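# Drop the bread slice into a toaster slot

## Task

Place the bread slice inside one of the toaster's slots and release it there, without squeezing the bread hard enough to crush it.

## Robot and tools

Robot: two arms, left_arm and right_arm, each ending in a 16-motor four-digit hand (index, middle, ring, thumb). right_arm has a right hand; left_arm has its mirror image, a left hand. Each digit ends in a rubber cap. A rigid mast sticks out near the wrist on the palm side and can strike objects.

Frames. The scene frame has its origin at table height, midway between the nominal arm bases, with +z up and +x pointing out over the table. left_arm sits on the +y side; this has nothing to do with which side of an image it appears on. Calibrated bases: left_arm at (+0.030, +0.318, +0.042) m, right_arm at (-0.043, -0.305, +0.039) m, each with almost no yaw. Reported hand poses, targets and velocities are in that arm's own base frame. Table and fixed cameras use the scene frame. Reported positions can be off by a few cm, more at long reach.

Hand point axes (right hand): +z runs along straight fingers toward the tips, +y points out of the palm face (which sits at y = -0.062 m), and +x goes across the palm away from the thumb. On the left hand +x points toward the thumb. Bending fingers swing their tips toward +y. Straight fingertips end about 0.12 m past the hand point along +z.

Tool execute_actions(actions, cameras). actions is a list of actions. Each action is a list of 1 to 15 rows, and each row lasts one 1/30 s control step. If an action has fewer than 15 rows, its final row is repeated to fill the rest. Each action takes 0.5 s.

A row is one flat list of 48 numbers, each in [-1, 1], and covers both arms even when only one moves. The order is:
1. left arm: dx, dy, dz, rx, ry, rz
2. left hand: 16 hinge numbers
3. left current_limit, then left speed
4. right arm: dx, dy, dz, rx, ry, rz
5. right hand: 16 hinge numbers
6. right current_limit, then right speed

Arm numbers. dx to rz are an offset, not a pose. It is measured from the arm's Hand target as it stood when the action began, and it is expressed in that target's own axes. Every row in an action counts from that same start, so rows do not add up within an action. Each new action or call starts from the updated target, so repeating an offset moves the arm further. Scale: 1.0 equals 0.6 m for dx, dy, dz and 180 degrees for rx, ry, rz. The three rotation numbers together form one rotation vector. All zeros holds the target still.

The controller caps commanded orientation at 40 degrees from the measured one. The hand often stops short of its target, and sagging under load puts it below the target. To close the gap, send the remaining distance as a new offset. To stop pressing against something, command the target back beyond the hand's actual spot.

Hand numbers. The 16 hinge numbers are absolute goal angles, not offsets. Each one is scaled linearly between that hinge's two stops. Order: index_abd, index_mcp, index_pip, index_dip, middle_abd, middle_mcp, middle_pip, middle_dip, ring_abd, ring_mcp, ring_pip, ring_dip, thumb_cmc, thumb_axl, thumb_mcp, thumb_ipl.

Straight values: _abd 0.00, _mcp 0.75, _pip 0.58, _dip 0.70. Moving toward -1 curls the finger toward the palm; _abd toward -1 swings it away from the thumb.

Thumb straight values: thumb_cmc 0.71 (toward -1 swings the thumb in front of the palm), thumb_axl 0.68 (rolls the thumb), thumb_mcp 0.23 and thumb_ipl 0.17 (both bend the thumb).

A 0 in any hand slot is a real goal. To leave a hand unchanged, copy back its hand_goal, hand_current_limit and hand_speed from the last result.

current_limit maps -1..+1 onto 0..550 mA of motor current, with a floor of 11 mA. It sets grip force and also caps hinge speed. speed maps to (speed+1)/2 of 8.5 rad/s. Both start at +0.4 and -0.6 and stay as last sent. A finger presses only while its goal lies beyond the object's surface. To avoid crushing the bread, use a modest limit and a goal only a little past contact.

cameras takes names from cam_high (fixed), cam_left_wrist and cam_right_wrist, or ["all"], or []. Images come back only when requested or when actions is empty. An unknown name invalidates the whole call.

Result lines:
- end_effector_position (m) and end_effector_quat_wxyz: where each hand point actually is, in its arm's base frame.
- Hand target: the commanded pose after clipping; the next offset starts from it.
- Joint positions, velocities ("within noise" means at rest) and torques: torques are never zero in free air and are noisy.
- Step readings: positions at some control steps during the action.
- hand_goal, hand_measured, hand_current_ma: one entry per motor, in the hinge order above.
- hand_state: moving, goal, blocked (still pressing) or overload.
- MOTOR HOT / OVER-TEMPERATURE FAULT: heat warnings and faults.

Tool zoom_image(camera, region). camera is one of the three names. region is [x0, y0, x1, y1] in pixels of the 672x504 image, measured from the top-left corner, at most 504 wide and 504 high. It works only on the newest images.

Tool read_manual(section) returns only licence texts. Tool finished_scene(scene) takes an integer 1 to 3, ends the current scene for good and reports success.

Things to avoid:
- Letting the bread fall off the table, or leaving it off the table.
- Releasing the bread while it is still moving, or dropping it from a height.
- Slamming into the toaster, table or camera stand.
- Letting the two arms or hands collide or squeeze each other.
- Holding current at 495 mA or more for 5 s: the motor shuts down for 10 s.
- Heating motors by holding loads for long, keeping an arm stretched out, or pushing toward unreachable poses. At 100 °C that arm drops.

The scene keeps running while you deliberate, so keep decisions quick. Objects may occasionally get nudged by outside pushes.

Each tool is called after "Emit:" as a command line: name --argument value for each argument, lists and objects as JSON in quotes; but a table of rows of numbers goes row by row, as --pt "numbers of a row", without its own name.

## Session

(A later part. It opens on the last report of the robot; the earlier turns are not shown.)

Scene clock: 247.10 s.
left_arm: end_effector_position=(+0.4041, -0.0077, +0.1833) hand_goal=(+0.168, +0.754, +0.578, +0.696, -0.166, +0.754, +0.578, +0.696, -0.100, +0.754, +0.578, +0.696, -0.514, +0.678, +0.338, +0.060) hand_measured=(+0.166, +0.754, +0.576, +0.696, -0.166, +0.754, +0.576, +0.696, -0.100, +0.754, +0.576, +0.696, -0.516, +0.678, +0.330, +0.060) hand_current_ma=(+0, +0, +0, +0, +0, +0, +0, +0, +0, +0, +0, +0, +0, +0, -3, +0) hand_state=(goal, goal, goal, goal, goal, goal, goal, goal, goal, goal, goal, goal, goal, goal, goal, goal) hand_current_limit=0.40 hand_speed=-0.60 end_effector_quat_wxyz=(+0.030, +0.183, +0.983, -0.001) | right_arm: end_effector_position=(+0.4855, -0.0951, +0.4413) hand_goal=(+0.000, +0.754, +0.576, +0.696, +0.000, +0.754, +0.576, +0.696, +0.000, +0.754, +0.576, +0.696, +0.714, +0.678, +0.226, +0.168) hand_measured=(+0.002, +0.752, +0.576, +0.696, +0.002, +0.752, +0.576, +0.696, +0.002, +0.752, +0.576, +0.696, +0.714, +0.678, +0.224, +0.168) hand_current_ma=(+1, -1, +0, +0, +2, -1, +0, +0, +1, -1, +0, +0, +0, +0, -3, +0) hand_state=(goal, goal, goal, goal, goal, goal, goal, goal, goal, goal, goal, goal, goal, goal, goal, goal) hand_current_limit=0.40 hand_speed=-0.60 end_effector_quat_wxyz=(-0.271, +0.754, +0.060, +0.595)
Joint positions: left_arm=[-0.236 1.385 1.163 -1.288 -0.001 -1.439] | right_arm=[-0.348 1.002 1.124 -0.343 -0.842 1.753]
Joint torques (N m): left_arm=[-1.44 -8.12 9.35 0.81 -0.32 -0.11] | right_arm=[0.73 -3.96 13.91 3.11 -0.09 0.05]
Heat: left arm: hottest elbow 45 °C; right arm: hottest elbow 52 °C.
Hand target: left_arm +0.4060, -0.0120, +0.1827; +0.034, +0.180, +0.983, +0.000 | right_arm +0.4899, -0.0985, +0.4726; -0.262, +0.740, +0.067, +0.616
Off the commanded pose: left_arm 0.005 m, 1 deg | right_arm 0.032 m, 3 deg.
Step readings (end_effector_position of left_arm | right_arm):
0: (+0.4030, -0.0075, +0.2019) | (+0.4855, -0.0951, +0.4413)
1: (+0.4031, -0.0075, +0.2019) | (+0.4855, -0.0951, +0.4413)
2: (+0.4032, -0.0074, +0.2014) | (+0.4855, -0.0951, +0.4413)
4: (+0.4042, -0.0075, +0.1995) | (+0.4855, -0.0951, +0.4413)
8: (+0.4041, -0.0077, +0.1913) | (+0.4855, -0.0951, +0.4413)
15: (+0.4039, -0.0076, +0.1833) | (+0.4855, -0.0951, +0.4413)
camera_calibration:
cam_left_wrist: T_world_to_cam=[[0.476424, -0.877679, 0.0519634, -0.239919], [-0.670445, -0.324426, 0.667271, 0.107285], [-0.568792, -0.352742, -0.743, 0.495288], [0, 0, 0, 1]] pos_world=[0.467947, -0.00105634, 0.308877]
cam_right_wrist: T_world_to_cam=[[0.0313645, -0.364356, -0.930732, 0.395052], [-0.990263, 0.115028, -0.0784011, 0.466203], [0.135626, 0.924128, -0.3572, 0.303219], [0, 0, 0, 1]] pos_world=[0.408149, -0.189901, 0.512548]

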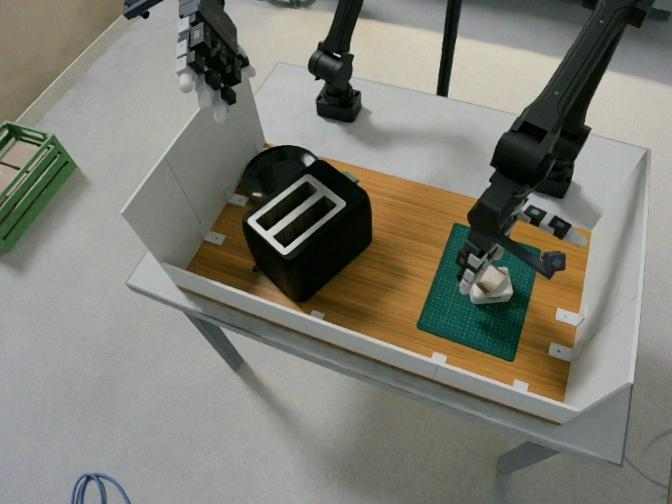

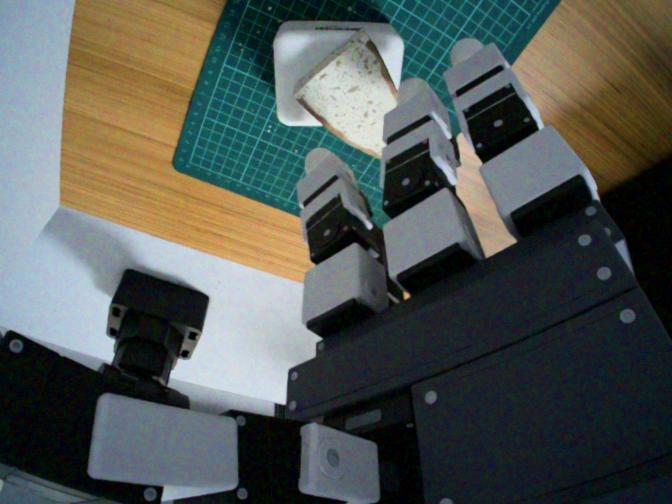

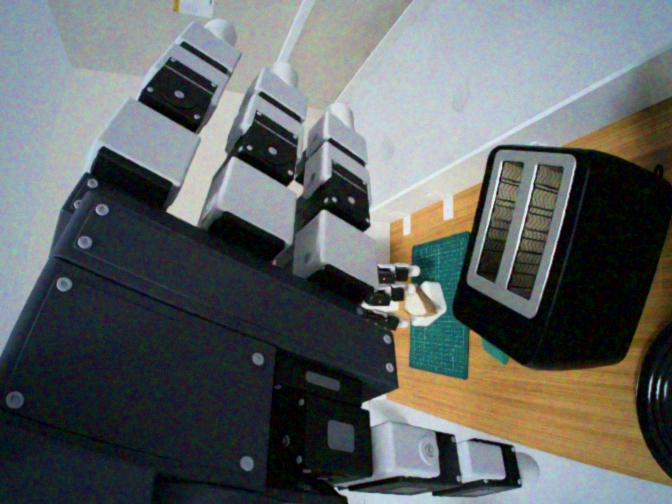

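Emit:
execute_actions --actions '[[[-0.006,0.0005,0.034,0,0,0,0.167,0.754,0.577,0.696,-0.167,0.754,0.577,0.696,-0.1,0.754,0.577,0.696,-0.514,0.677,0.337,0.059,0.4,-0.6,0,0,0,0,0,0,0,0.754,0.576,0.696,0,0.754,0.576,0.696,0,0.754,0.576,0.696,0.714,0.678,0.226,0.168,0.4,-0.6]]]' --cameras '["cam_high","cam_left_wrist","cam_right_wrist"]'

Emit:
zoom_image --camera "cam_high" --region '[440, 210, 540, 310]'

Emit:
zoom_image --camera "cam_left_wrist" --region '[230, 0, 530, 220]'

Emit:
zoom_image --camera "cam_right_wrist" --region '[370, 240, 460, 340]'

Scene clock: 267.63 s.
left_arm: end_effector_position=(+0.4090, -0.0088, +0.1632) hand_goal=(+0.168, +0.754, +0.578, +0.696, -0.166, +0.754, +0.578, +0.696, -0.100, +0.754, +0.578, +0.696, -0.514, +0.678, +0.338, +0.060) hand_measured=(+0.166, +0.754, +0.576, +0.696, -0.166, +0.754, +0.576, +0.696, -0.100, +0.754, +0.576, +0.696, -0.516, +0.678, +0.330, +0.060) hand_current_ma=(+0, +0, +0, +0, +0, +0, +0, +0, +0, +0, +0, +0, +0, +0, -3, +0) hand_state=(goal, goal, goal, goal, goal, goal, goal, goal, goal, goal, goal, goal, goal, goal, goal, goal) hand_current_limit=0.40 hand_speed=-0.60 end_effector_quat_wxyz=(+0.030, +0.183, +0.983, -0.001) | right_arm: end_effector_position=(+0.4855, -0.0951, +0.4413) hand_goal=(+0.000, +0.754, +0.576, +0.696, +0.000, +0.754, +0.576, +0.696, +0.000, +0.754, +0.576, +0.696, +0.714, +0.678, +0.226, +0.168) hand_measured=(+0.002, +0.752, +0.576, +0.696, +0.002, +0.752, +0.576, +0.696, +0.002, +0.752, +0.576, +0.696, +0.714, +0.678, +0.224, +0.168) hand_current_ma=(+1, -1, +0, +0, +2, -1, +0, +0, +1, -1, +0, +0, +0, +0, -3, +0) hand_state=(goal, goal, goal, goal, goal, goal, goal, goal, goal, goal, goal, goal, goal, goal, goal, goal) hand_current_limit=0.40 hand_speed=-0.60 end_effector_quat_wxyz=(-0.271, +0.754, +0.060, +0.595)
Joint positions: left_arm=[-0.236 1.411 1.135 -1.234 -0.001 -1.439] | right_arm=[-0.348 1.002 1.124 -0.343 -0.842 1.753]
Joint torques (N m): left_arm=[-1.67 -8.59 9.16 0.88 -0.32 -0.11] | right_arm=[0.73 -4.01 13.91 3.1 -0.08 0.05]
Heat: left arm: hottest elbow 44 °C; right arm: hottest elbow 53 °C.
Hand target: left_arm +0.4109, -0.0133, +0.1626; +0.034, +0.180, +0.983, +0.000 | right_arm +0.4899, -0.0985, +0.4726; -0.262, +0.740, +0.067, +0.616
Off the commanded pose: left_arm 0.005 m, 1 deg | right_arm 0.032 m, 3 deg.
Step readings (end_effector_position of left_arm | right_arm):
0: (+0.4041, -0.0077, +0.1833) | (+0.4855, -0.0951, +0.4413)
1: (+0.4043, -0.0077, +0.1833) | (+0.4855, -0.0951, +0.4413)
2: (+0.4049, -0.0078, +0.1826) | (+0.4855, -0.0951, +0.4413)
4: (+0.4069, -0.0083, +0.1803) | (+0.4855, -0.0951, +0.4413)
8: (+0.4086, -0.0087, +0.1712) | (+0.4855, -0.0951, +0.4413)
15: (+0.4087, -0.0088, +0.1632) | (+0.4855, -0.0951, +0.4413)
camera_calibration:
cam_left_wrist: T_world_to_cam=[[0.476424, -0.877679, 0.0519634, -0.242262], [-0.670445, -0.324426, 0.667271, 0.123593], [-0.568792, -0.352742, -0.743, 0.482717], [0, 0, 0, 1]] pos_world=[0.472847, -0.00225634, 0.288777]
cam_right_wrist: T_world_to_cam=[[0.0313645, -0.364356, -0.930732, 0.395052], [-0.990263, 0.115028, -0.0784011, 0.466203], [0.135626, 0.924128, -0.3572, 0.303219], [0, 0, 0, 1]] pos_world=[0.408149, -0.189901, 0.512548]

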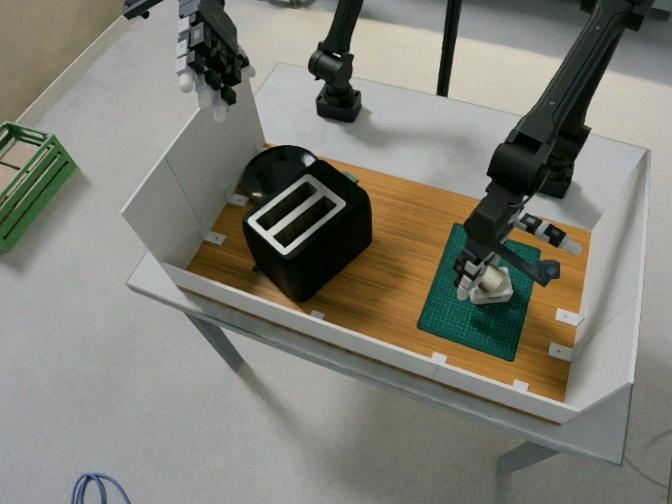

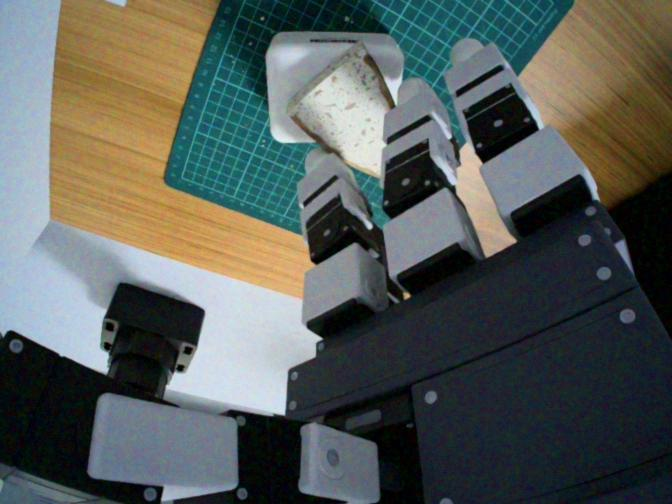

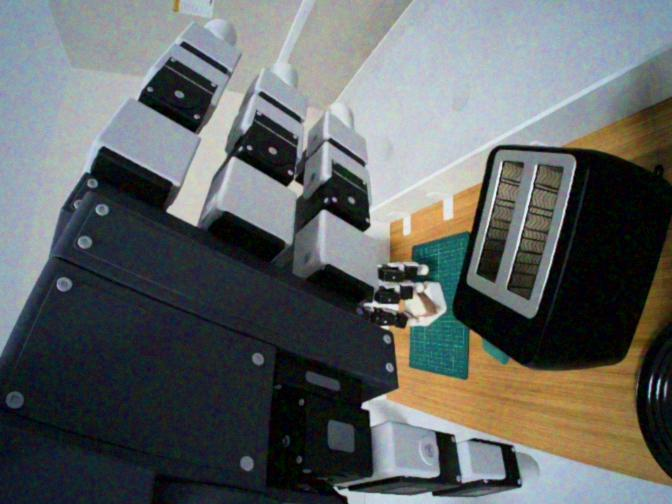

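Scaled by 5.040 from the camera's 672x504 image, which has a finer 960x720 frame.

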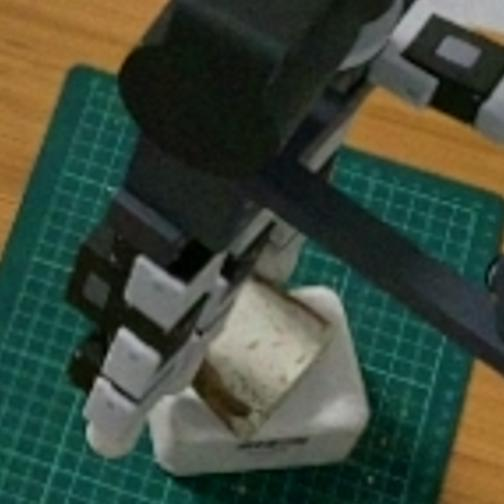

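Scaled by 1.680 from the camera's 672x504 image, which has a finer 960x720 frame.

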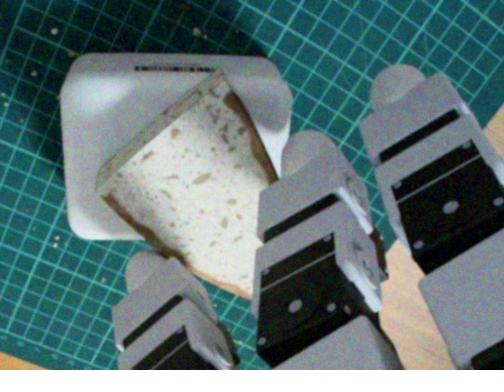

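Scaled by 5.040 from the camera's 672x504 image, which has a finer 960x720 frame.

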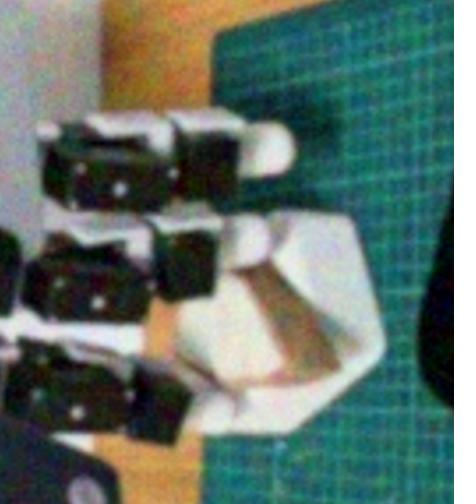

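Emit:
execute_actions --actions '[[[-0.0025,-0.002,0.021,0,0,0,0.167,0.754,0.577,0.696,-0.167,0.754,0.577,0.696,-0.1,0.754,0.577,0.696,-0.514,0.677,0.337,0.059,0.4,-0.6,0,0,0,0,0,0,0,0.754,0.576,0.696,0,0.754,0.576,0.696,0,0.754,0.576,0.696,0.714,0.678,0.226,0.168,0.4,-0.6]]]' --cameras '["cam_high","cam_left_wrist","cam_right_wrist"]'

Emit:
zoom_image --camera "cam_high" --region '[440, 210, 540, 310]'

Emit:
zoom_image --camera "cam_left_wrist" --region '[230, 0, 530, 220]'

Emit:
zoom_image --camera "cam_right_wrist" --region '[370, 240, 460, 340]'

Scene clock: 278.57 s.
left_arm: end_effector_position=(+0.4112, -0.0098, +0.1528) hand_goal=(+0.168, +0.754, +0.578, +0.696, -0.166, +0.754, +0.578, +0.696, -0.100, +0.754, +0.578, +0.696, -0.514, +0.678, +0.338, +0.060) hand_measured=(+0.166, +0.754, +0.576, +0.696, -0.166, +0.754, +0.576, +0.696, -0.100, +0.754, +0.576, +0.696, -0.516, +0.678, +0.330, +0.060) hand_current_ma=(+0, +0, +0, +0, +0, +0, +0, +0, +0, +0, +0, +0, +0, +0, -3, +0) hand_state=(goal, goal, goal, goal, goal, goal, goal, goal, goal, goal, goal, goal, goal, goal, goal, goal) hand_current_limit=0.40 hand_speed=-0.60 end_effector_quat_wxyz=(+0.032, +0.182, +0.983, -0.001) | right_arm: end_effector_position=(+0.4855, -0.0951, +0.4413) hand_goal=(+0.000, +0.754, +0.576, +0.696, +0.000, +0.754, +0.576, +0.696, +0.000, +0.754, +0.576, +0.696, +0.714, +0.678, +0.226, +0.168) hand_measured=(+0.002, +0.752, +0.576, +0.696, +0.002, +0.752, +0.576, +0.696, +0.002, +0.752, +0.576, +0.696, +0.714, +0.678, +0.224, +0.168) hand_current_ma=(+1, -1, +0, +0, +2, -1, +0, +0, +1, -1, +0, +0, +0, +0, -3, +0) hand_state=(goal, goal, goal, goal, goal, goal, goal, goal, goal, goal, goal, goal, goal, goal, goal, goal) hand_current_limit=0.40 hand_speed=-0.60 end_effector_quat_wxyz=(-0.271, +0.754, +0.060, +0.595)
Joint positions: left_arm=[-0.237 1.423 1.118 -1.202 -0.001 -1.442] | right_arm=[-0.348 1.002 1.124 -0.343 -0.842 1.753]
Joint torques (N m): left_arm=[-1.61 -8.18 8.94 0.92 -0.32 -0.11] | right_arm=[0.67 -3.9 13.96 3.1 -0.07 0.06]
Heat: left arm: hottest elbow 44 °C; right arm: hottest elbow 53 °C.
Hand target: left_arm +0.4127, -0.0151, +0.1502; +0.034, +0.180, +0.983, +0.000 | right_arm +0.4899, -0.0985, +0.4726; -0.262, +0.740, +0.067, +0.616
Off the commanded pose: left_arm 0.006 m, 0 deg | right_arm 0.032 m, 3 deg.
Step readings (end_effector_position of left_arm | right_arm):
0: (+0.4090, -0.0088, +0.1632) | (+0.4855, -0.0951, +0.4413)
1: (+0.4091, -0.0089, +0.1632) | (+0.4855, -0.0951, +0.4413)
2: (+0.4095, -0.0091, +0.1630) | (+0.4855, -0.0951, +0.4413)
4: (+0.4106, -0.0095, +0.1616) | (+0.4855, -0.0951, +0.4413)
8: (+0.4113, -0.0097, +0.1570) | (+0.4855, -0.0951, +0.4413)
15: (+0.4112, -0.0096, +0.1528) | (+0.4855, -0.0951, +0.4413)
camera_calibration:
cam_left_wrist: T_world_to_cam=[[0.477946, -0.876693, 0.054569, -0.244681], [-0.672519, -0.325258, 0.664775, 0.132876], [-0.565055, -0.354425, -0.745048, 0.474691], [0, 0, 0, 1]] pos_world=[0.474532, -0.00304872, 0.278687]
cam_right_wrist: T_world_to_cam=[[0.0313645, -0.364356, -0.930732, 0.395052], [-0.990263, 0.115028, -0.0784011, 0.466203], [0.135626, 0.924128, -0.3572, 0.303219], [0, 0, 0, 1]] pos_world=[0.408149, -0.189901, 0.512548]

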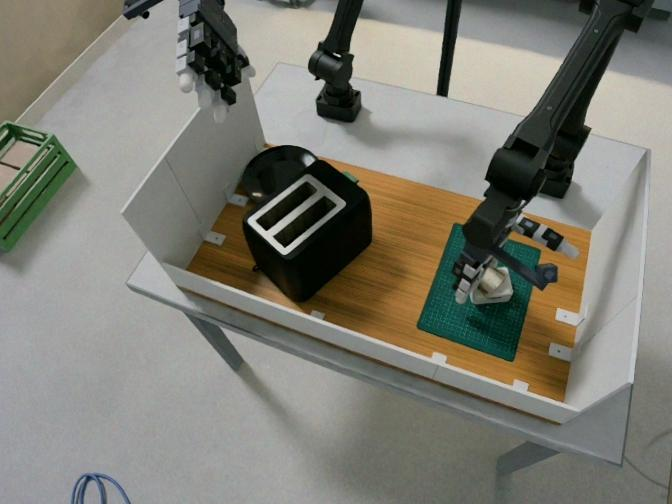

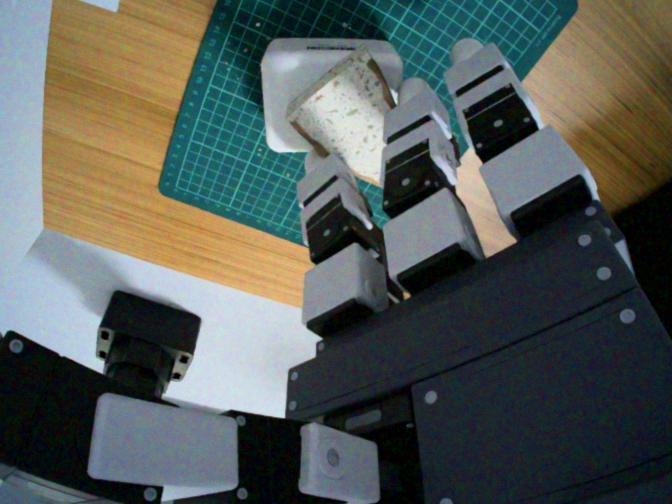

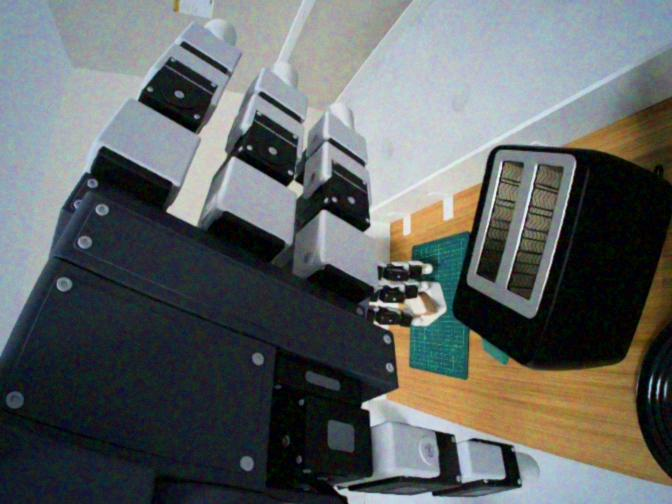

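Scaled by 5.040 from the camera's 672x504 image, which has a finer 960x720 frame.

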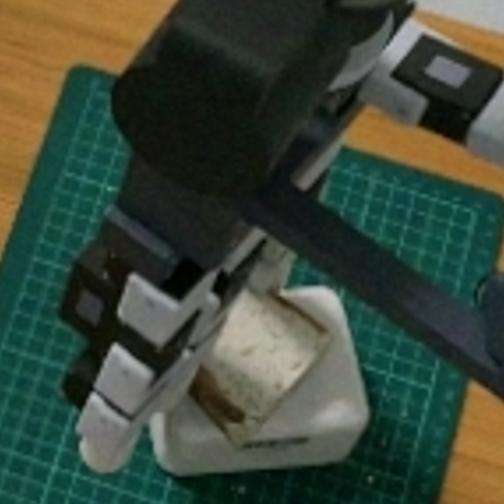

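Scaled by 1.680 from the camera's 672x504 image, which has a finer 960x720 frame.

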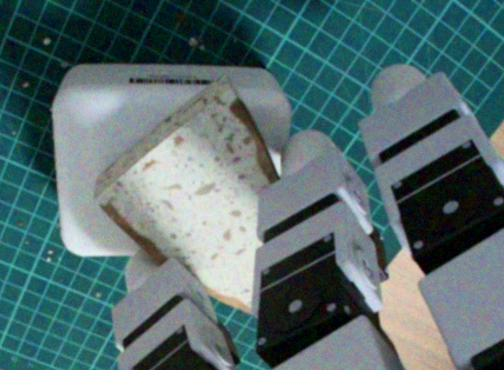

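Scaled by 5.040 from the camera's 672x504 image, which has a finer 960x720 frame.

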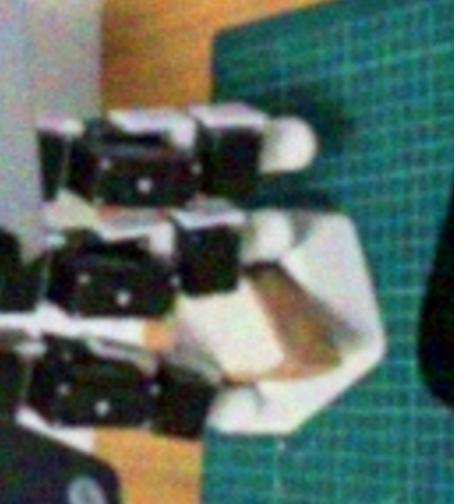

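Emit:
execute_actions --actions '[[[-0.0006,0,0.007,0,0,0,0.167,0.754,0.577,0.696,-0.167,0.754,0.577,0.696,-0.1,0.754,0.577,0.696,-0.514,0.677,0.337,0.059,0.4,-0.6,0,0,0,0,0,0,0,0.754,0.576,0.696,0,0.754,0.576,0.696,0,0.754,0.576,0.696,0.714,0.678,0.226,0.168,0.4,-0.6]]]' --cameras '["cam_left_wrist","cam_right_wrist"]'

Emit:
zoom_image --camera "cam_left_wrist" --region '[270, 50, 450, 220]'

Emit:
zoom_image --camera "cam_right_wrist" --region '[370, 240, 460, 340]'

Scene clock: 284.03 s.
left_arm: end_effector_position=(+0.4117, -0.0099, +0.1523) hand_goal=(+0.168, +0.754, +0.578, +0.696, -0.166, +0.754, +0.578, +0.696, -0.100, +0.754, +0.578, +0.696, -0.514, +0.678, +0.338, +0.060) hand_measured=(+0.176, +0.754, +0.576, +0.696, -0.166, +0.754, +0.576, +0.696, -0.100, +0.754, +0.576, +0.696, -0.516, +0.678, +0.330, +0.060) hand_current_ma=(+1, +0, +0, +0, +0, +0, +0, +0, +0, +0, +0, +0, +0, +0, -3, +0) hand_state=(goal, goal, goal, goal, goal, goal, goal, goal, goal, goal, goal, goal, goal, goal, goal, goal) hand_current_limit=0.40 hand_speed=-0.60 end_effector_quat_wxyz=(+0.034, +0.181, +0.983, -0.001) | right_arm: end_effector_position=(+0.4855, -0.0951, +0.4413) hand_goal=(+0.000, +0.754, +0.576, +0.696, +0.000, +0.754, +0.576, +0.696, +0.000, +0.754, +0.576, +0.696, +0.714, +0.678, +0.226, +0.168) hand_measured=(+0.002, +0.752, +0.576, +0.696, +0.002, +0.752, +0.576, +0.696, +0.002, +0.752, +0.576, +0.696, +0.714, +0.678, +0.224, +0.168) hand_current_ma=(+1, -1, +0, +0, +2, -1, +0, +0, +1, -1, +0, +0, +0, +0, -3, +0) hand_state=(goal, goal, goal, goal, goal, goal, goal, goal, goal, goal, goal, goal, goal, goal, goal, goal) hand_current_limit=0.40 hand_speed=-0.60 end_effector_quat_wxyz=(-0.271, +0.754, +0.060, +0.595)
Joint positions: left_arm=[-0.237 1.423 1.117 -1.197 -0.002 -1.443] | right_arm=[-0.348 1.002 1.124 -0.343 -0.842 1.753]
Joint torques (N m): left_arm=[-1.73 -8 8.59 1.16 -0.32 -0.1] | right_arm=[0.79 -4.01 13.97 3.12 -0.08 0.06]
Heat: left arm: hottest elbow 44 °C; right arm: hottest elbow 53 °C.
Hand target: left_arm +0.4134, -0.0152, +0.1461; +0.034, +0.180, +0.983, +0.000 | right_arm +0.4899, -0.0985, +0.4726; -0.262, +0.740, +0.067, +0.616
Off the commanded pose: left_arm 0.008 m, 0 deg | right_arm 0.032 m, 3 deg.
Step readings (end_effector_position of left_arm | right_arm):
0: (+0.4112, -0.0098, +0.1528) | (+0.4855, -0.0951, +0.4413)
1: (+0.4111, -0.0098, +0.1528) | (+0.4855, -0.0951, +0.4413)
2: (+0.4113, -0.0098, +0.1528) | (+0.4855, -0.0951, +0.4413)
4: (+0.4117, -0.0099, +0.1529) | (+0.4855, -0.0951, +0.4413)
8: (+0.4117, -0.0099, +0.1523) | (+0.4855, -0.0951, +0.4413)
15: (+0.4117, -0.0099, +0.1523) | (+0.4855, -0.0951, +0.4413)
camera_calibration:
cam_left_wrist: T_world_to_cam=[[0.478784, -0.876101, 0.0566839, -0.2456], [-0.674396, -0.325679, 0.662663, 0.13464], [-0.562099, -0.3555, -0.746769, 0.473634], [0, 0, 0, 1]] pos_world=[0.474619, -0.00294387, 0.278395]
cam_right_wrist: T_world_to_cam=[[0.0313645, -0.364356, -0.930732, 0.395052], [-0.990263, 0.115028, -0.0784011, 0.466203], [0.135626, 0.924128, -0.3572, 0.303219], [0, 0, 0, 1]] pos_world=[0.408149, -0.189901, 0.512548]
Images, in order (width x height): cam_left_wrist 672x504, cam_right_wrist 672x504.

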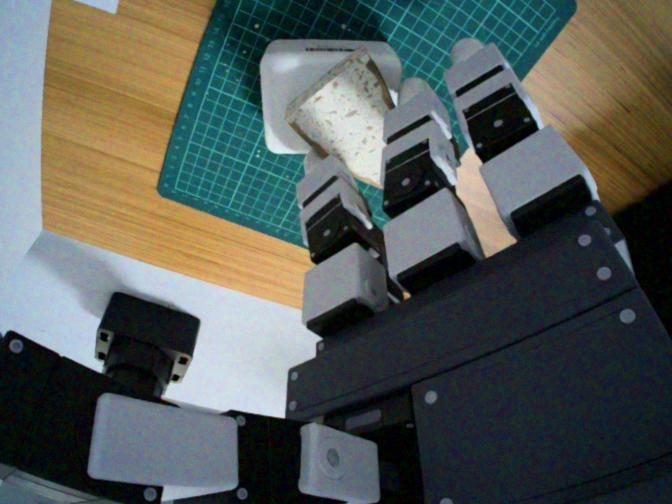

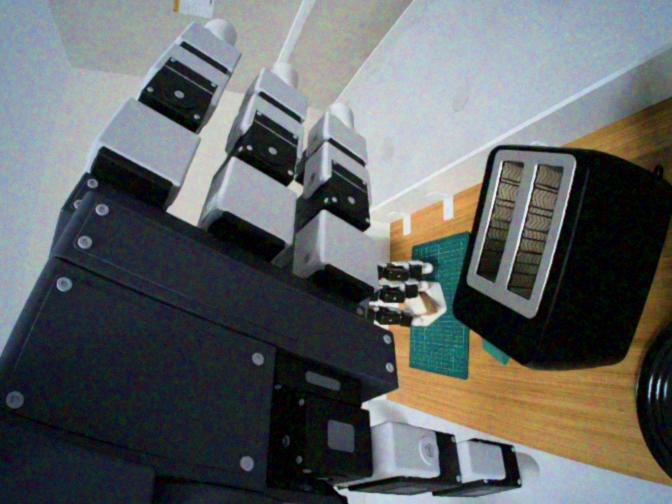

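Scaled by 2.800 from the camera's 672x504 image, which has a finer 960x720 frame.

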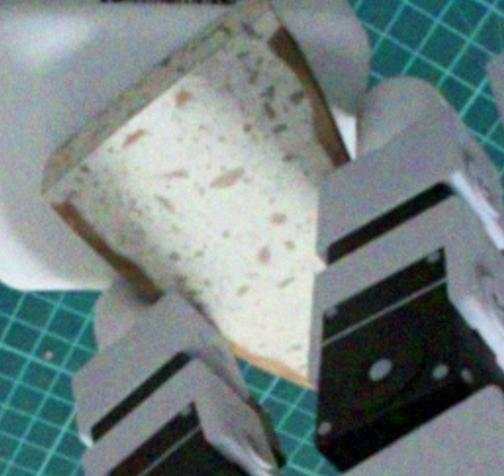

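Scaled by 5.040 from the camera's 672x504 image, which has a finer 960x720 frame.

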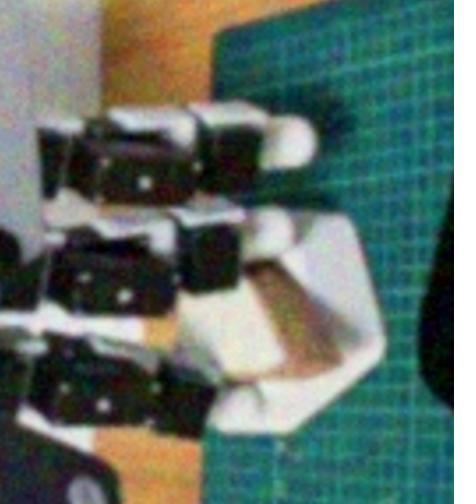

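Emit:
execute_actions --actions '[[[0.0006,0,-0.0135,0,0,0,0.167,0.754,0.577,0.696,-0.167,0.754,0.577,0.696,-0.1,0.754,0.577,0.696,-0.514,0.677,0.337,0.059,0.4,-0.6,0,0,0,0,0,0,0,0.754,0.576,0.696,0,0.754,0.576,0.696,0,0.754,0.576,0.696,0.714,0.678,0.226,0.168,0.4,-0.6]],[[0,0,0,0,0,0,0.11,0.754,0.577,0.696,-0.11,0.754,0.577,0.696,-0.1,0.754,0.577,0.696,-0.514,0.677,0.337,0.059,-0.1,-0.9,0,0,0,0,0,0,0,0.754,0.576,0.696,0,0.754,0.576,0.696,0,0.754,0.576,0.696,0.714,0.678,0.226,0.168,0.4,-0.6]]]' --cameras '["cam_left_wrist","cam_right_wrist"]'

Emit:
zoom_image --camera "cam_left_wrist" --region '[270, 50, 450, 220]'

Emit:
zoom_image --camera "cam_right_wrist" --region '[370, 240, 460, 340]'

Scene clock: 292.10 s.
left_arm: end_effector_position=(+0.4110, -0.0096, +0.1523) hand_goal=(+0.110, +0.754, +0.578, +0.696, -0.110, +0.754, +0.578, +0.696, -0.100, +0.754, +0.578, +0.696, -0.514, +0.678, +0.338, +0.060) hand_measured=(+0.162, +0.754, +0.576, +0.696, -0.138, +0.754, +0.576, +0.696, -0.100, +0.754, +0.576, +0.696, -0.516, +0.678, +0.330, +0.060) hand_current_ma=(+40, +0, +0, +0, -11, +0, +0, +0, +0, +0, +0, +0, +0, +0, -3, +0) hand_state=(blocked, goal, goal, goal, blocked, goal, goal, goal, goal, goal, goal, goal, goal, goal, goal, goal) hand_current_limit=-0.10 hand_speed=-0.90 end_effector_quat_wxyz=(+0.033, +0.181, +0.983, -0.001) | right_arm: end_effector_position=(+0.4855, -0.0951, +0.4413) hand_goal=(+0.000, +0.754, +0.576, +0.696, +0.000, +0.754, +0.576, +0.696, +0.000, +0.754, +0.576, +0.696, +0.714, +0.678, +0.226, +0.168) hand_measured=(+0.002, +0.752, +0.576, +0.696, +0.002, +0.752, +0.576, +0.696, +0.002, +0.752, +0.576, +0.696, +0.714, +0.678, +0.224, +0.168) hand_current_ma=(+1, -1, +0, +0, +2, -1, +0, +0, +1, -1, +0, +0, +0, +0, -3, +0) hand_state=(goal, goal, goal, goal, goal, goal, goal, goal, goal, goal, goal, goal, goal, goal, goal, goal) hand_current_limit=0.40 hand_speed=-0.60 end_effector_quat_wxyz=(-0.271, +0.754, +0.060, +0.595)
Joint positions: left_arm=[-0.237 1.423 1.117 -1.2 -0.002 -1.444] | right_arm=[-0.348 1.002 1.124 -0.343 -0.842 1.753]
Joint torques (N m): left_arm=[-1.55 -8.59 9.63 0.44 -0.3 -0.1] | right_arm=[0.85 -4.01 13.93 3.15 -0.09 0.07]
Heat: left arm: hottest elbow 43 °C; right arm: hottest elbow 53 °C.
Hand target: left_arm +0.4124, -0.0150, +0.1541; +0.034, +0.180, +0.983, +0.000 | right_arm +0.4899, -0.0985, +0.4726; -0.262, +0.740, +0.067, +0.616
Off the commanded pose: left_arm 0.006 m, 0 deg | right_arm 0.032 m, 3 deg.
Step readings (end_effector_position of left_arm | right_arm):
0: (+0.4117, -0.0099, +0.1523) | (+0.4855, -0.0951, +0.4413)
1: (+0.4117, -0.0099, +0.1523) | (+0.4855, -0.0951, +0.4413)
2: (+0.4117, -0.0099, +0.1523) | (+0.4855, -0.0951, +0.4413)
4: (+0.4117, -0.0099, +0.1523) | (+0.4855, -0.0951, +0.4413)
8: (+0.4117, -0.0099, +0.1523) | (+0.4855, -0.0951, +0.4413)
15: (+0.4116, -0.0099, +0.1523) | (+0.4855, -0.0951, +0.4413)
16: (+0.4116, -0.0099, +0.1523) | (+0.4855, -0.0951, +0.4413)
17: (+0.4116, -0.0099, +0.1523) | (+0.4855, -0.0951, +0.4413)
19: (+0.4112, -0.0097, +0.1523) | (+0.4855, -0.0951, +0.4413)
23: (+0.4110, -0.0096, +0.1523) | (+0.4855, -0.0951, +0.4413)
30: (+0.4110, -0.0096, +0.1523) | (+0.4855, -0.0951, +0.4413)
camera_calibration:
cam_left_wrist: T_world_to_cam=[[0.479285, -0.875973, 0.0543836, -0.244912], [-0.672399, -0.326664, 0.664206, 0.133166], [-0.564061, -0.354911, -0.745569, 0.473893], [0, 0, 0, 1]] pos_world=[0.474228, -0.00284631, 0.278189]
cam_right_wrist: T_world_to_cam=[[0.0313645, -0.364356, -0.930732, 0.395052], [-0.990263, 0.115028, -0.0784011, 0.466203], [0.135626, 0.924128, -0.3572, 0.303219], [0, 0, 0, 1]] pos_world=[0.408149, -0.189901, 0.512548]
Images, in order (width x height): cam_left_wrist 672x504, cam_right_wrist 672x504.

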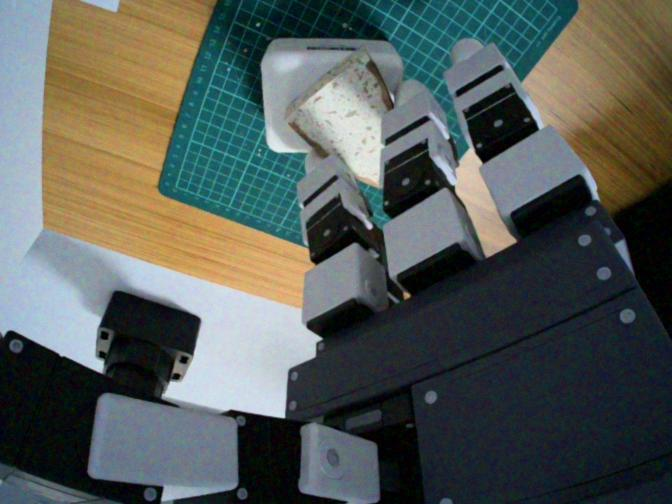

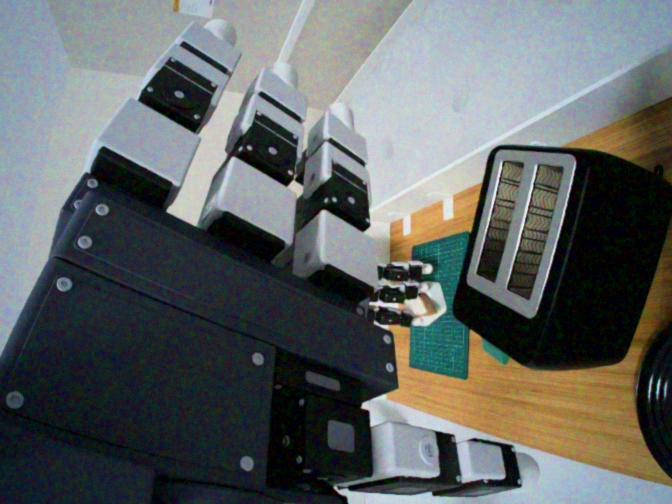

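Scaled by 2.800 from the camera's 672x504 image, which has a finer 960x720 frame.

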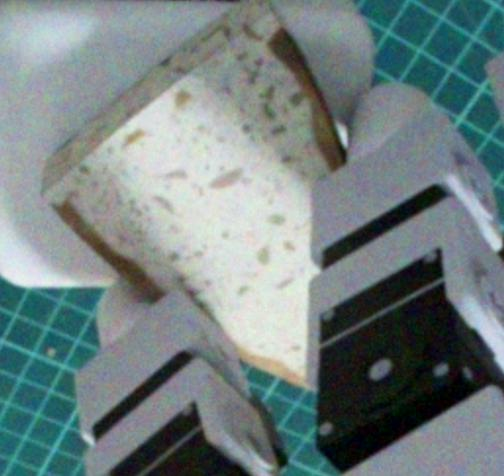

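Scaled by 5.040 from the camera's 672x504 image, which has a finer 960x720 frame.

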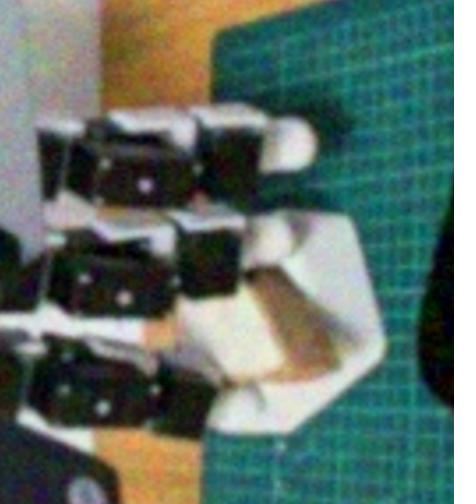

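Emit:
execute_actions --actions '[[[0.0009,0,-0.0115,0,0,0,0.12,0.754,0.577,0.696,-0.11,0.754,0.577,0.696,-0.1,0.754,0.577,0.696,-0.514,0.677,0.337,0.059,-0.1,-0.9,0,0,0,0,0,0,0,0.754,0.576,0.696,0,0.754,0.576,0.696,0,0.754,0.576,0.696,0.714,0.678,0.226,0.168,0.4,-0.6]]]' --cameras '[]'

Scene clock: 298.53 s.
left_arm: end_effector_position=(+0.4086, -0.0091, +0.1523) hand_goal=(+0.120, +0.754, +0.578, +0.696, -0.110, +0.754, +0.578, +0.696, -0.100, +0.754, +0.578, +0.696, -0.514, +0.678, +0.338, +0.060) hand_measured=(+0.150, +0.754, +0.576, +0.696, -0.138, +0.754, +0.576, +0.696, -0.100, +0.754, +0.576, +0.696, -0.516, +0.678, +0.330, +0.060) hand_current_ma=(+15, +0, +0, +0, -11, +0, +0, +0, +0, +0, +0, +0, +0, +0, -3, +0) hand_state=(blocked, goal, goal, goal, blocked, goal, goal, goal, goal, goal, goal, goal, goal, goal, goal, goal) hand_current_limit=-0.10 hand_speed=-0.90 end_effector_quat_wxyz=(+0.028, +0.181, +0.983, -0.001) | right_arm: end_effector_position=(+0.4855, -0.0951, +0.4413) hand_goal=(+0.000, +0.754, +0.576, +0.696, +0.000, +0.754, +0.576, +0.696, +0.000, +0.754, +0.576, +0.696, +0.714, +0.678, +0.226, +0.168) hand_measured=(+0.002, +0.752, +0.576, +0.696, +0.002, +0.752, +0.576, +0.696, +0.002, +0.752, +0.576, +0.696, +0.714, +0.678, +0.224, +0.168) hand_current_ma=(+1, -1, +0, +0, +2, -1, +0, +0, +1, -1, +0, +0, +0, +0, -3, +0) hand_state=(goal, goal, goal, goal, goal, goal, goal, goal, goal, goal, goal, goal, goal, goal, goal, goal) hand_current_limit=0.40 hand_speed=-0.60 end_effector_quat_wxyz=(-0.271, +0.754, +0.060, +0.595)
Joint positions: left_arm=[-0.237 1.423 1.117 -1.21 -0.002 -1.444] | right_arm=[-0.348 1.002 1.124 -0.343 -0.842 1.753]
Joint torques (N m): left_arm=[-1.67 -9.11 10.43 0.1 -0.29 -0.08] | right_arm=[0.85 -4.01 13.96 3.15 -0.08 0.06]
Heat: left arm: hottest elbow 42 °C; right arm: hottest elbow 54 °C.
Hand target: left_arm +0.4115, -0.0147, +0.1610; +0.034, +0.180, +0.983, +0.000 | right_arm +0.4899, -0.0985, +0.4726; -0.262, +0.740, +0.067, +0.616
Off the commanded pose: left_arm 0.011 m, 1 deg | right_arm 0.032 m, 3 deg.
Step readings (end_effector_position of left_arm | right_arm):
0: (+0.4110, -0.0096, +0.1523) | (+0.4855, -0.0951, +0.4413)
1: (+0.4110, -0.0096, +0.1523) | (+0.4855, -0.0951, +0.4413)
2: (+0.4107, -0.0096, +0.1523) | (+0.4855, -0.0951, +0.4413)
4: (+0.4101, -0.0094, +0.1523) | (+0.4855, -0.0951, +0.4413)
8: (+0.4095, -0.0093, +0.1523) | (+0.4855, -0.0951, +0.4413)
15: (+0.4087, -0.0091, +0.1523) | (+0.4855, -0.0951, +0.4413)
No camera images: "cameras" was empty.

Emit:
execute_actions --actions '[[[0,0,0,0,0,0,0.08,0.754,0.577,0.696,-0.08,0.754,0.577,0.696,-0.1,0.754,0.577,0.696,-0.514,0.677,0.337,0.059,-0.1,-0.9,0,0,0,0,0,0,0,0.754,0.576,0.696,0,0.754,0.576,0.696,0,0.754,0.576,0.696,0.714,0.678,0.226,0.168,0.4,-0.6]],[[0,0,0,0,0,0,0.05,0.754,0.577,0.696,-0.05,0.754,0.577,0.696,-0.1,0.754,0.577,0.696,-0.514,0.677,0.337,0.059,-0.1,-0.9,0,0,0,0,0,0,0,0.754,0.576,0.696,0,0.754,0.576,0.696,0,0.754,0.576,0.696,0.714,0.678,0.226,0.168,0.4,-0.6]]]' --cameras '["cam_left_wrist"]'

Emit:
zoom_image --camera "cam_left_wrist" --region '[270, 50, 450, 220]'

Scene clock: 303.13 s.
left_arm: end_effector_position=(+0.4082, -0.0090, +0.1523) hand_goal=(+0.050, +0.754, +0.578, +0.696, -0.050, +0.754, +0.578, +0.696, -0.100, +0.754, +0.578, +0.696, -0.514, +0.678, +0.338, +0.060) hand_measured=(+0.130, +0.754, +0.576, +0.696, -0.134, +0.754, +0.576, +0.696, -0.100, +0.754, +0.576, +0.696, -0.516, +0.678, +0.330, +0.060) hand_current_ma=(+85, +0, +0, +0, -95, +0, +0, +0, +0, +0, +0, +0, +0, +0, -3, +0) hand_state=(blocked, goal, goal, goal, blocked, goal, goal, goal, goal, goal, goal, goal, goal, goal, goal, goal) hand_current_limit=-0.10 hand_speed=-0.90 end_effector_quat_wxyz=(+0.027, +0.181, +0.983, +0.000) | right_arm: end_effector_position=(+0.4855, -0.0951, +0.4413) hand_goal=(+0.000, +0.754, +0.576, +0.696, +0.000, +0.754, +0.576, +0.696, +0.000, +0.754, +0.576, +0.696, +0.714, +0.678, +0.226, +0.168) hand_measured=(+0.002, +0.752, +0.576, +0.696, +0.002, +0.752, +0.576, +0.696, +0.002, +0.752, +0.576, +0.696, +0.714, +0.678, +0.224, +0.168) hand_current_ma=(+1, -1, +0, +0, +2, -1, +0, +0, +1, -1, +0, +0, +0, +0, -3, +0) hand_state=(goal, goal, goal, goal, goal, goal, goal, goal, goal, goal, goal, goal, goal, goal, goal, goal) hand_current_limit=0.40 hand_speed=-0.60 end_effector_quat_wxyz=(-0.271, +0.754, +0.060, +0.595)
Joint positions: left_arm=[-0.237 1.423 1.117 -1.211 -0.002 -1.444] | right_arm=[-0.348 1.002 1.124 -0.343 -0.842 1.753]
Joint torques (N m): left_arm=[-1.67 -9.17 10.44 0.14 -0.3 -0.09] | right_arm=[0.79 -4.13 13.93 3.17 -0.07 0.06]
Heat: left arm: hottest elbow 42 °C; right arm: hottest elbow 54 °C.
Hand target: left_arm +0.4115, -0.0147, +0.1610; +0.035, +0.180, +0.983, +0.000 | right_arm +0.4899, -0.0985, +0.4726; -0.262, +0.740, +0.067, +0.616
Off the commanded pose: left_arm 0.011 m, 1 deg | right_arm 0.032 m, 3 deg.
Step readings (end_effector_position of left_arm | right_arm):
0: (+0.4086, -0.0091, +0.1523) | (+0.4855, -0.0951, +0.4413)
1: (+0.4086, -0.0091, +0.1523) | (+0.4855, -0.0951, +0.4413)
2: (+0.4086, -0.0091, +0.1523) | (+0.4855, -0.0951, +0.4413)
4: (+0.4084, -0.0090, +0.1523) | (+0.4855, -0.0951, +0.4413)
8: (+0.4083, -0.0090, +0.1523) | (+0.4855, -0.0951, +0.4413)
15: (+0.4083, -0.0090, +0.1523) | (+0.4855, -0.0951, +0.4413)
16: (+0.4083, -0.0090, +0.1523) | (+0.4855, -0.0951, +0.4413)
17: (+0.4083, -0.0090, +0.1523) | (+0.4855, -0.0951, +0.4413)
19: (+0.4082, -0.0090, +0.1523) | (+0.4855, -0.0951, +0.4413)
23: (+0.4082, -0.0090, +0.1523) | (+0.4855, -0.0951, +0.4413)
30: (+0.4082, -0.0090, +0.1523) | (+0.4855, -0.0951, +0.4413)
camera_calibration:
cam_left_wrist: T_world_to_cam=[[0.479836, -0.876117, 0.046657, -0.241993], [-0.664977, -0.328478, 0.670752, 0.127528], [-0.572331, -0.352877, -0.740213, 0.47515], [0, 0, 0, 1]] pos_world=[0.472863, -0.00245501, 0.277463]
Images, in order (width x height): cam_left_wrist 672x504.

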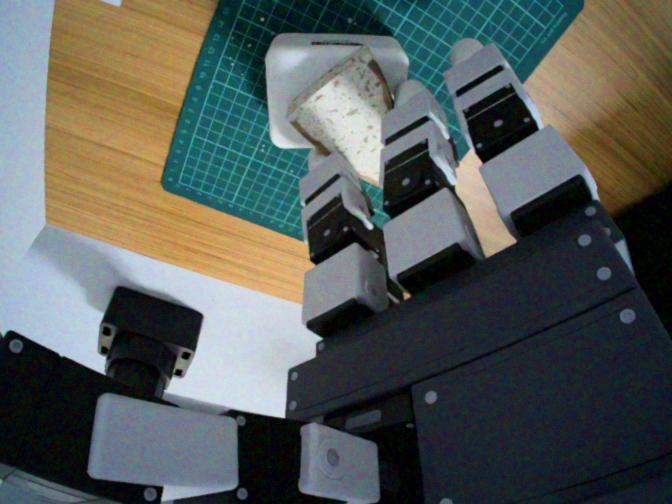

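Scaled by 2.800 from the camera's 672x504 image, which has a finer 960x720 frame.

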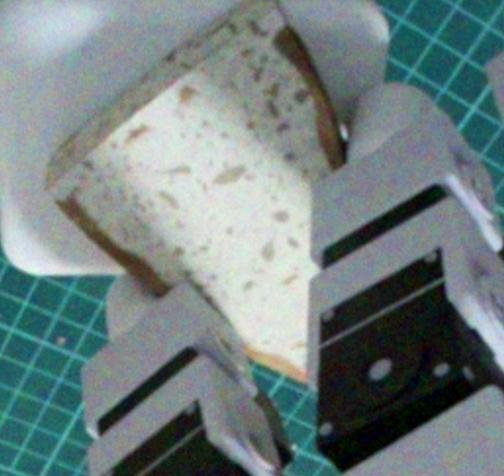

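Emit:
execute_actions --actions '[[[0,0,0,0,0,0,0.02,0.754,0.577,0.696,-0.02,0.754,0.577,0.696,-0.1,0.754,0.577,0.696,-0.514,0.677,0.337,0.059,-0.1,-0.9,0,0,0,0,0,0,0,0.754,0.576,0.696,0,0.754,0.576,0.696,0,0.754,0.576,0.696,0.714,0.678,0.226,0.168,0.4,-0.6]]]' --cameras '[]'

Scene clock: 306.20 s.
left_arm: end_effector_position=(+0.4081, -0.0090, +0.1523) hand_goal=(+0.020, +0.754, +0.578, +0.696, -0.020, +0.754, +0.578, +0.696, -0.100, +0.754, +0.578, +0.696, -0.514, +0.678, +0.338, +0.060) hand_measured=(+0.122, +0.754, +0.576, +0.696, -0.130, +0.754, +0.576, +0.696, -0.100, +0.754, +0.576, +0.696, -0.516, +0.678, +0.330, +0.060) hand_current_ma=(+138, +0, +0, +0, -157, +0, +0, +0, +0, +0, +0, +0, +0, +0, -3, +0) hand_state=(blocked, goal, goal, goal, blocked, goal, goal, goal, goal, goal, goal, goal, goal, goal, goal, goal) hand_current_limit=-0.10 hand_speed=-0.90 end_effector_quat_wxyz=(+0.027, +0.181, +0.983, +0.000) | right_arm: end_effector_position=(+0.4855, -0.0951, +0.4413) hand_goal=(+0.000, +0.754, +0.576, +0.696, +0.000, +0.754, +0.576, +0.696, +0.000, +0.754, +0.576, +0.696, +0.714, +0.678, +0.226, +0.168) hand_measured=(+0.002, +0.752, +0.576, +0.696, +0.002, +0.752, +0.576, +0.696, +0.002, +0.752, +0.576, +0.696, +0.714, +0.678, +0.224, +0.168) hand_current_ma=(+1, -1, +0, +0, +2, -1, +0, +0, +1, -1, +0, +0, +0, +0, -3, +0) hand_state=(goal, goal, goal, goal, goal, goal, goal, goal, goal, goal, goal, goal, goal, goal, goal, goal) hand_current_limit=0.40 hand_speed=-0.60 end_effector_quat_wxyz=(-0.271, +0.754, +0.060, +0.595)
Joint positions: left_arm=[-0.237 1.423 1.117 -1.211 -0.002 -1.444] | right_arm=[-0.348 1.002 1.124 -0.343 -0.842 1.753]
Joint torques (N m): left_arm=[-1.73 -9 10.51 0.17 -0.3 -0.09] | right_arm=[0.67 -3.9 13.98 3.14 -0.07 0.06]
Heat: left arm: hottest elbow 42 °C; right arm: hottest elbow 54 °C.
Hand target: left_arm +0.4115, -0.0147, +0.1610; +0.035, +0.180, +0.983, +0.000 | right_arm +0.4899, -0.0985, +0.4726; -0.262, +0.740, +0.067, +0.616
Off the commanded pose: left_arm 0.011 m, 1 deg | right_arm 0.032 m, 3 deg.
Step readings (end_effector_position of left_arm | right_arm):
0: (+0.4082, -0.0090, +0.1523) | (+0.4855, -0.0951, +0.4413)
1: (+0.4082, -0.0090, +0.1523) | (+0.4855, -0.0951, +0.4413)
2: (+0.4082, -0.0090, +0.1523) | (+0.4855, -0.0951, +0.4413)
4: (+0.4081, -0.0090, +0.1523) | (+0.4855, -0.0951, +0.4413)
8: (+0.4081, -0.0090, +0.1523) | (+0.4855, -0.0951, +0.4413)
15: (+0.4081, -0.0090, +0.1523) | (+0.4855, -0.0951, +0.4413)
No camera images: "cameras" was empty.


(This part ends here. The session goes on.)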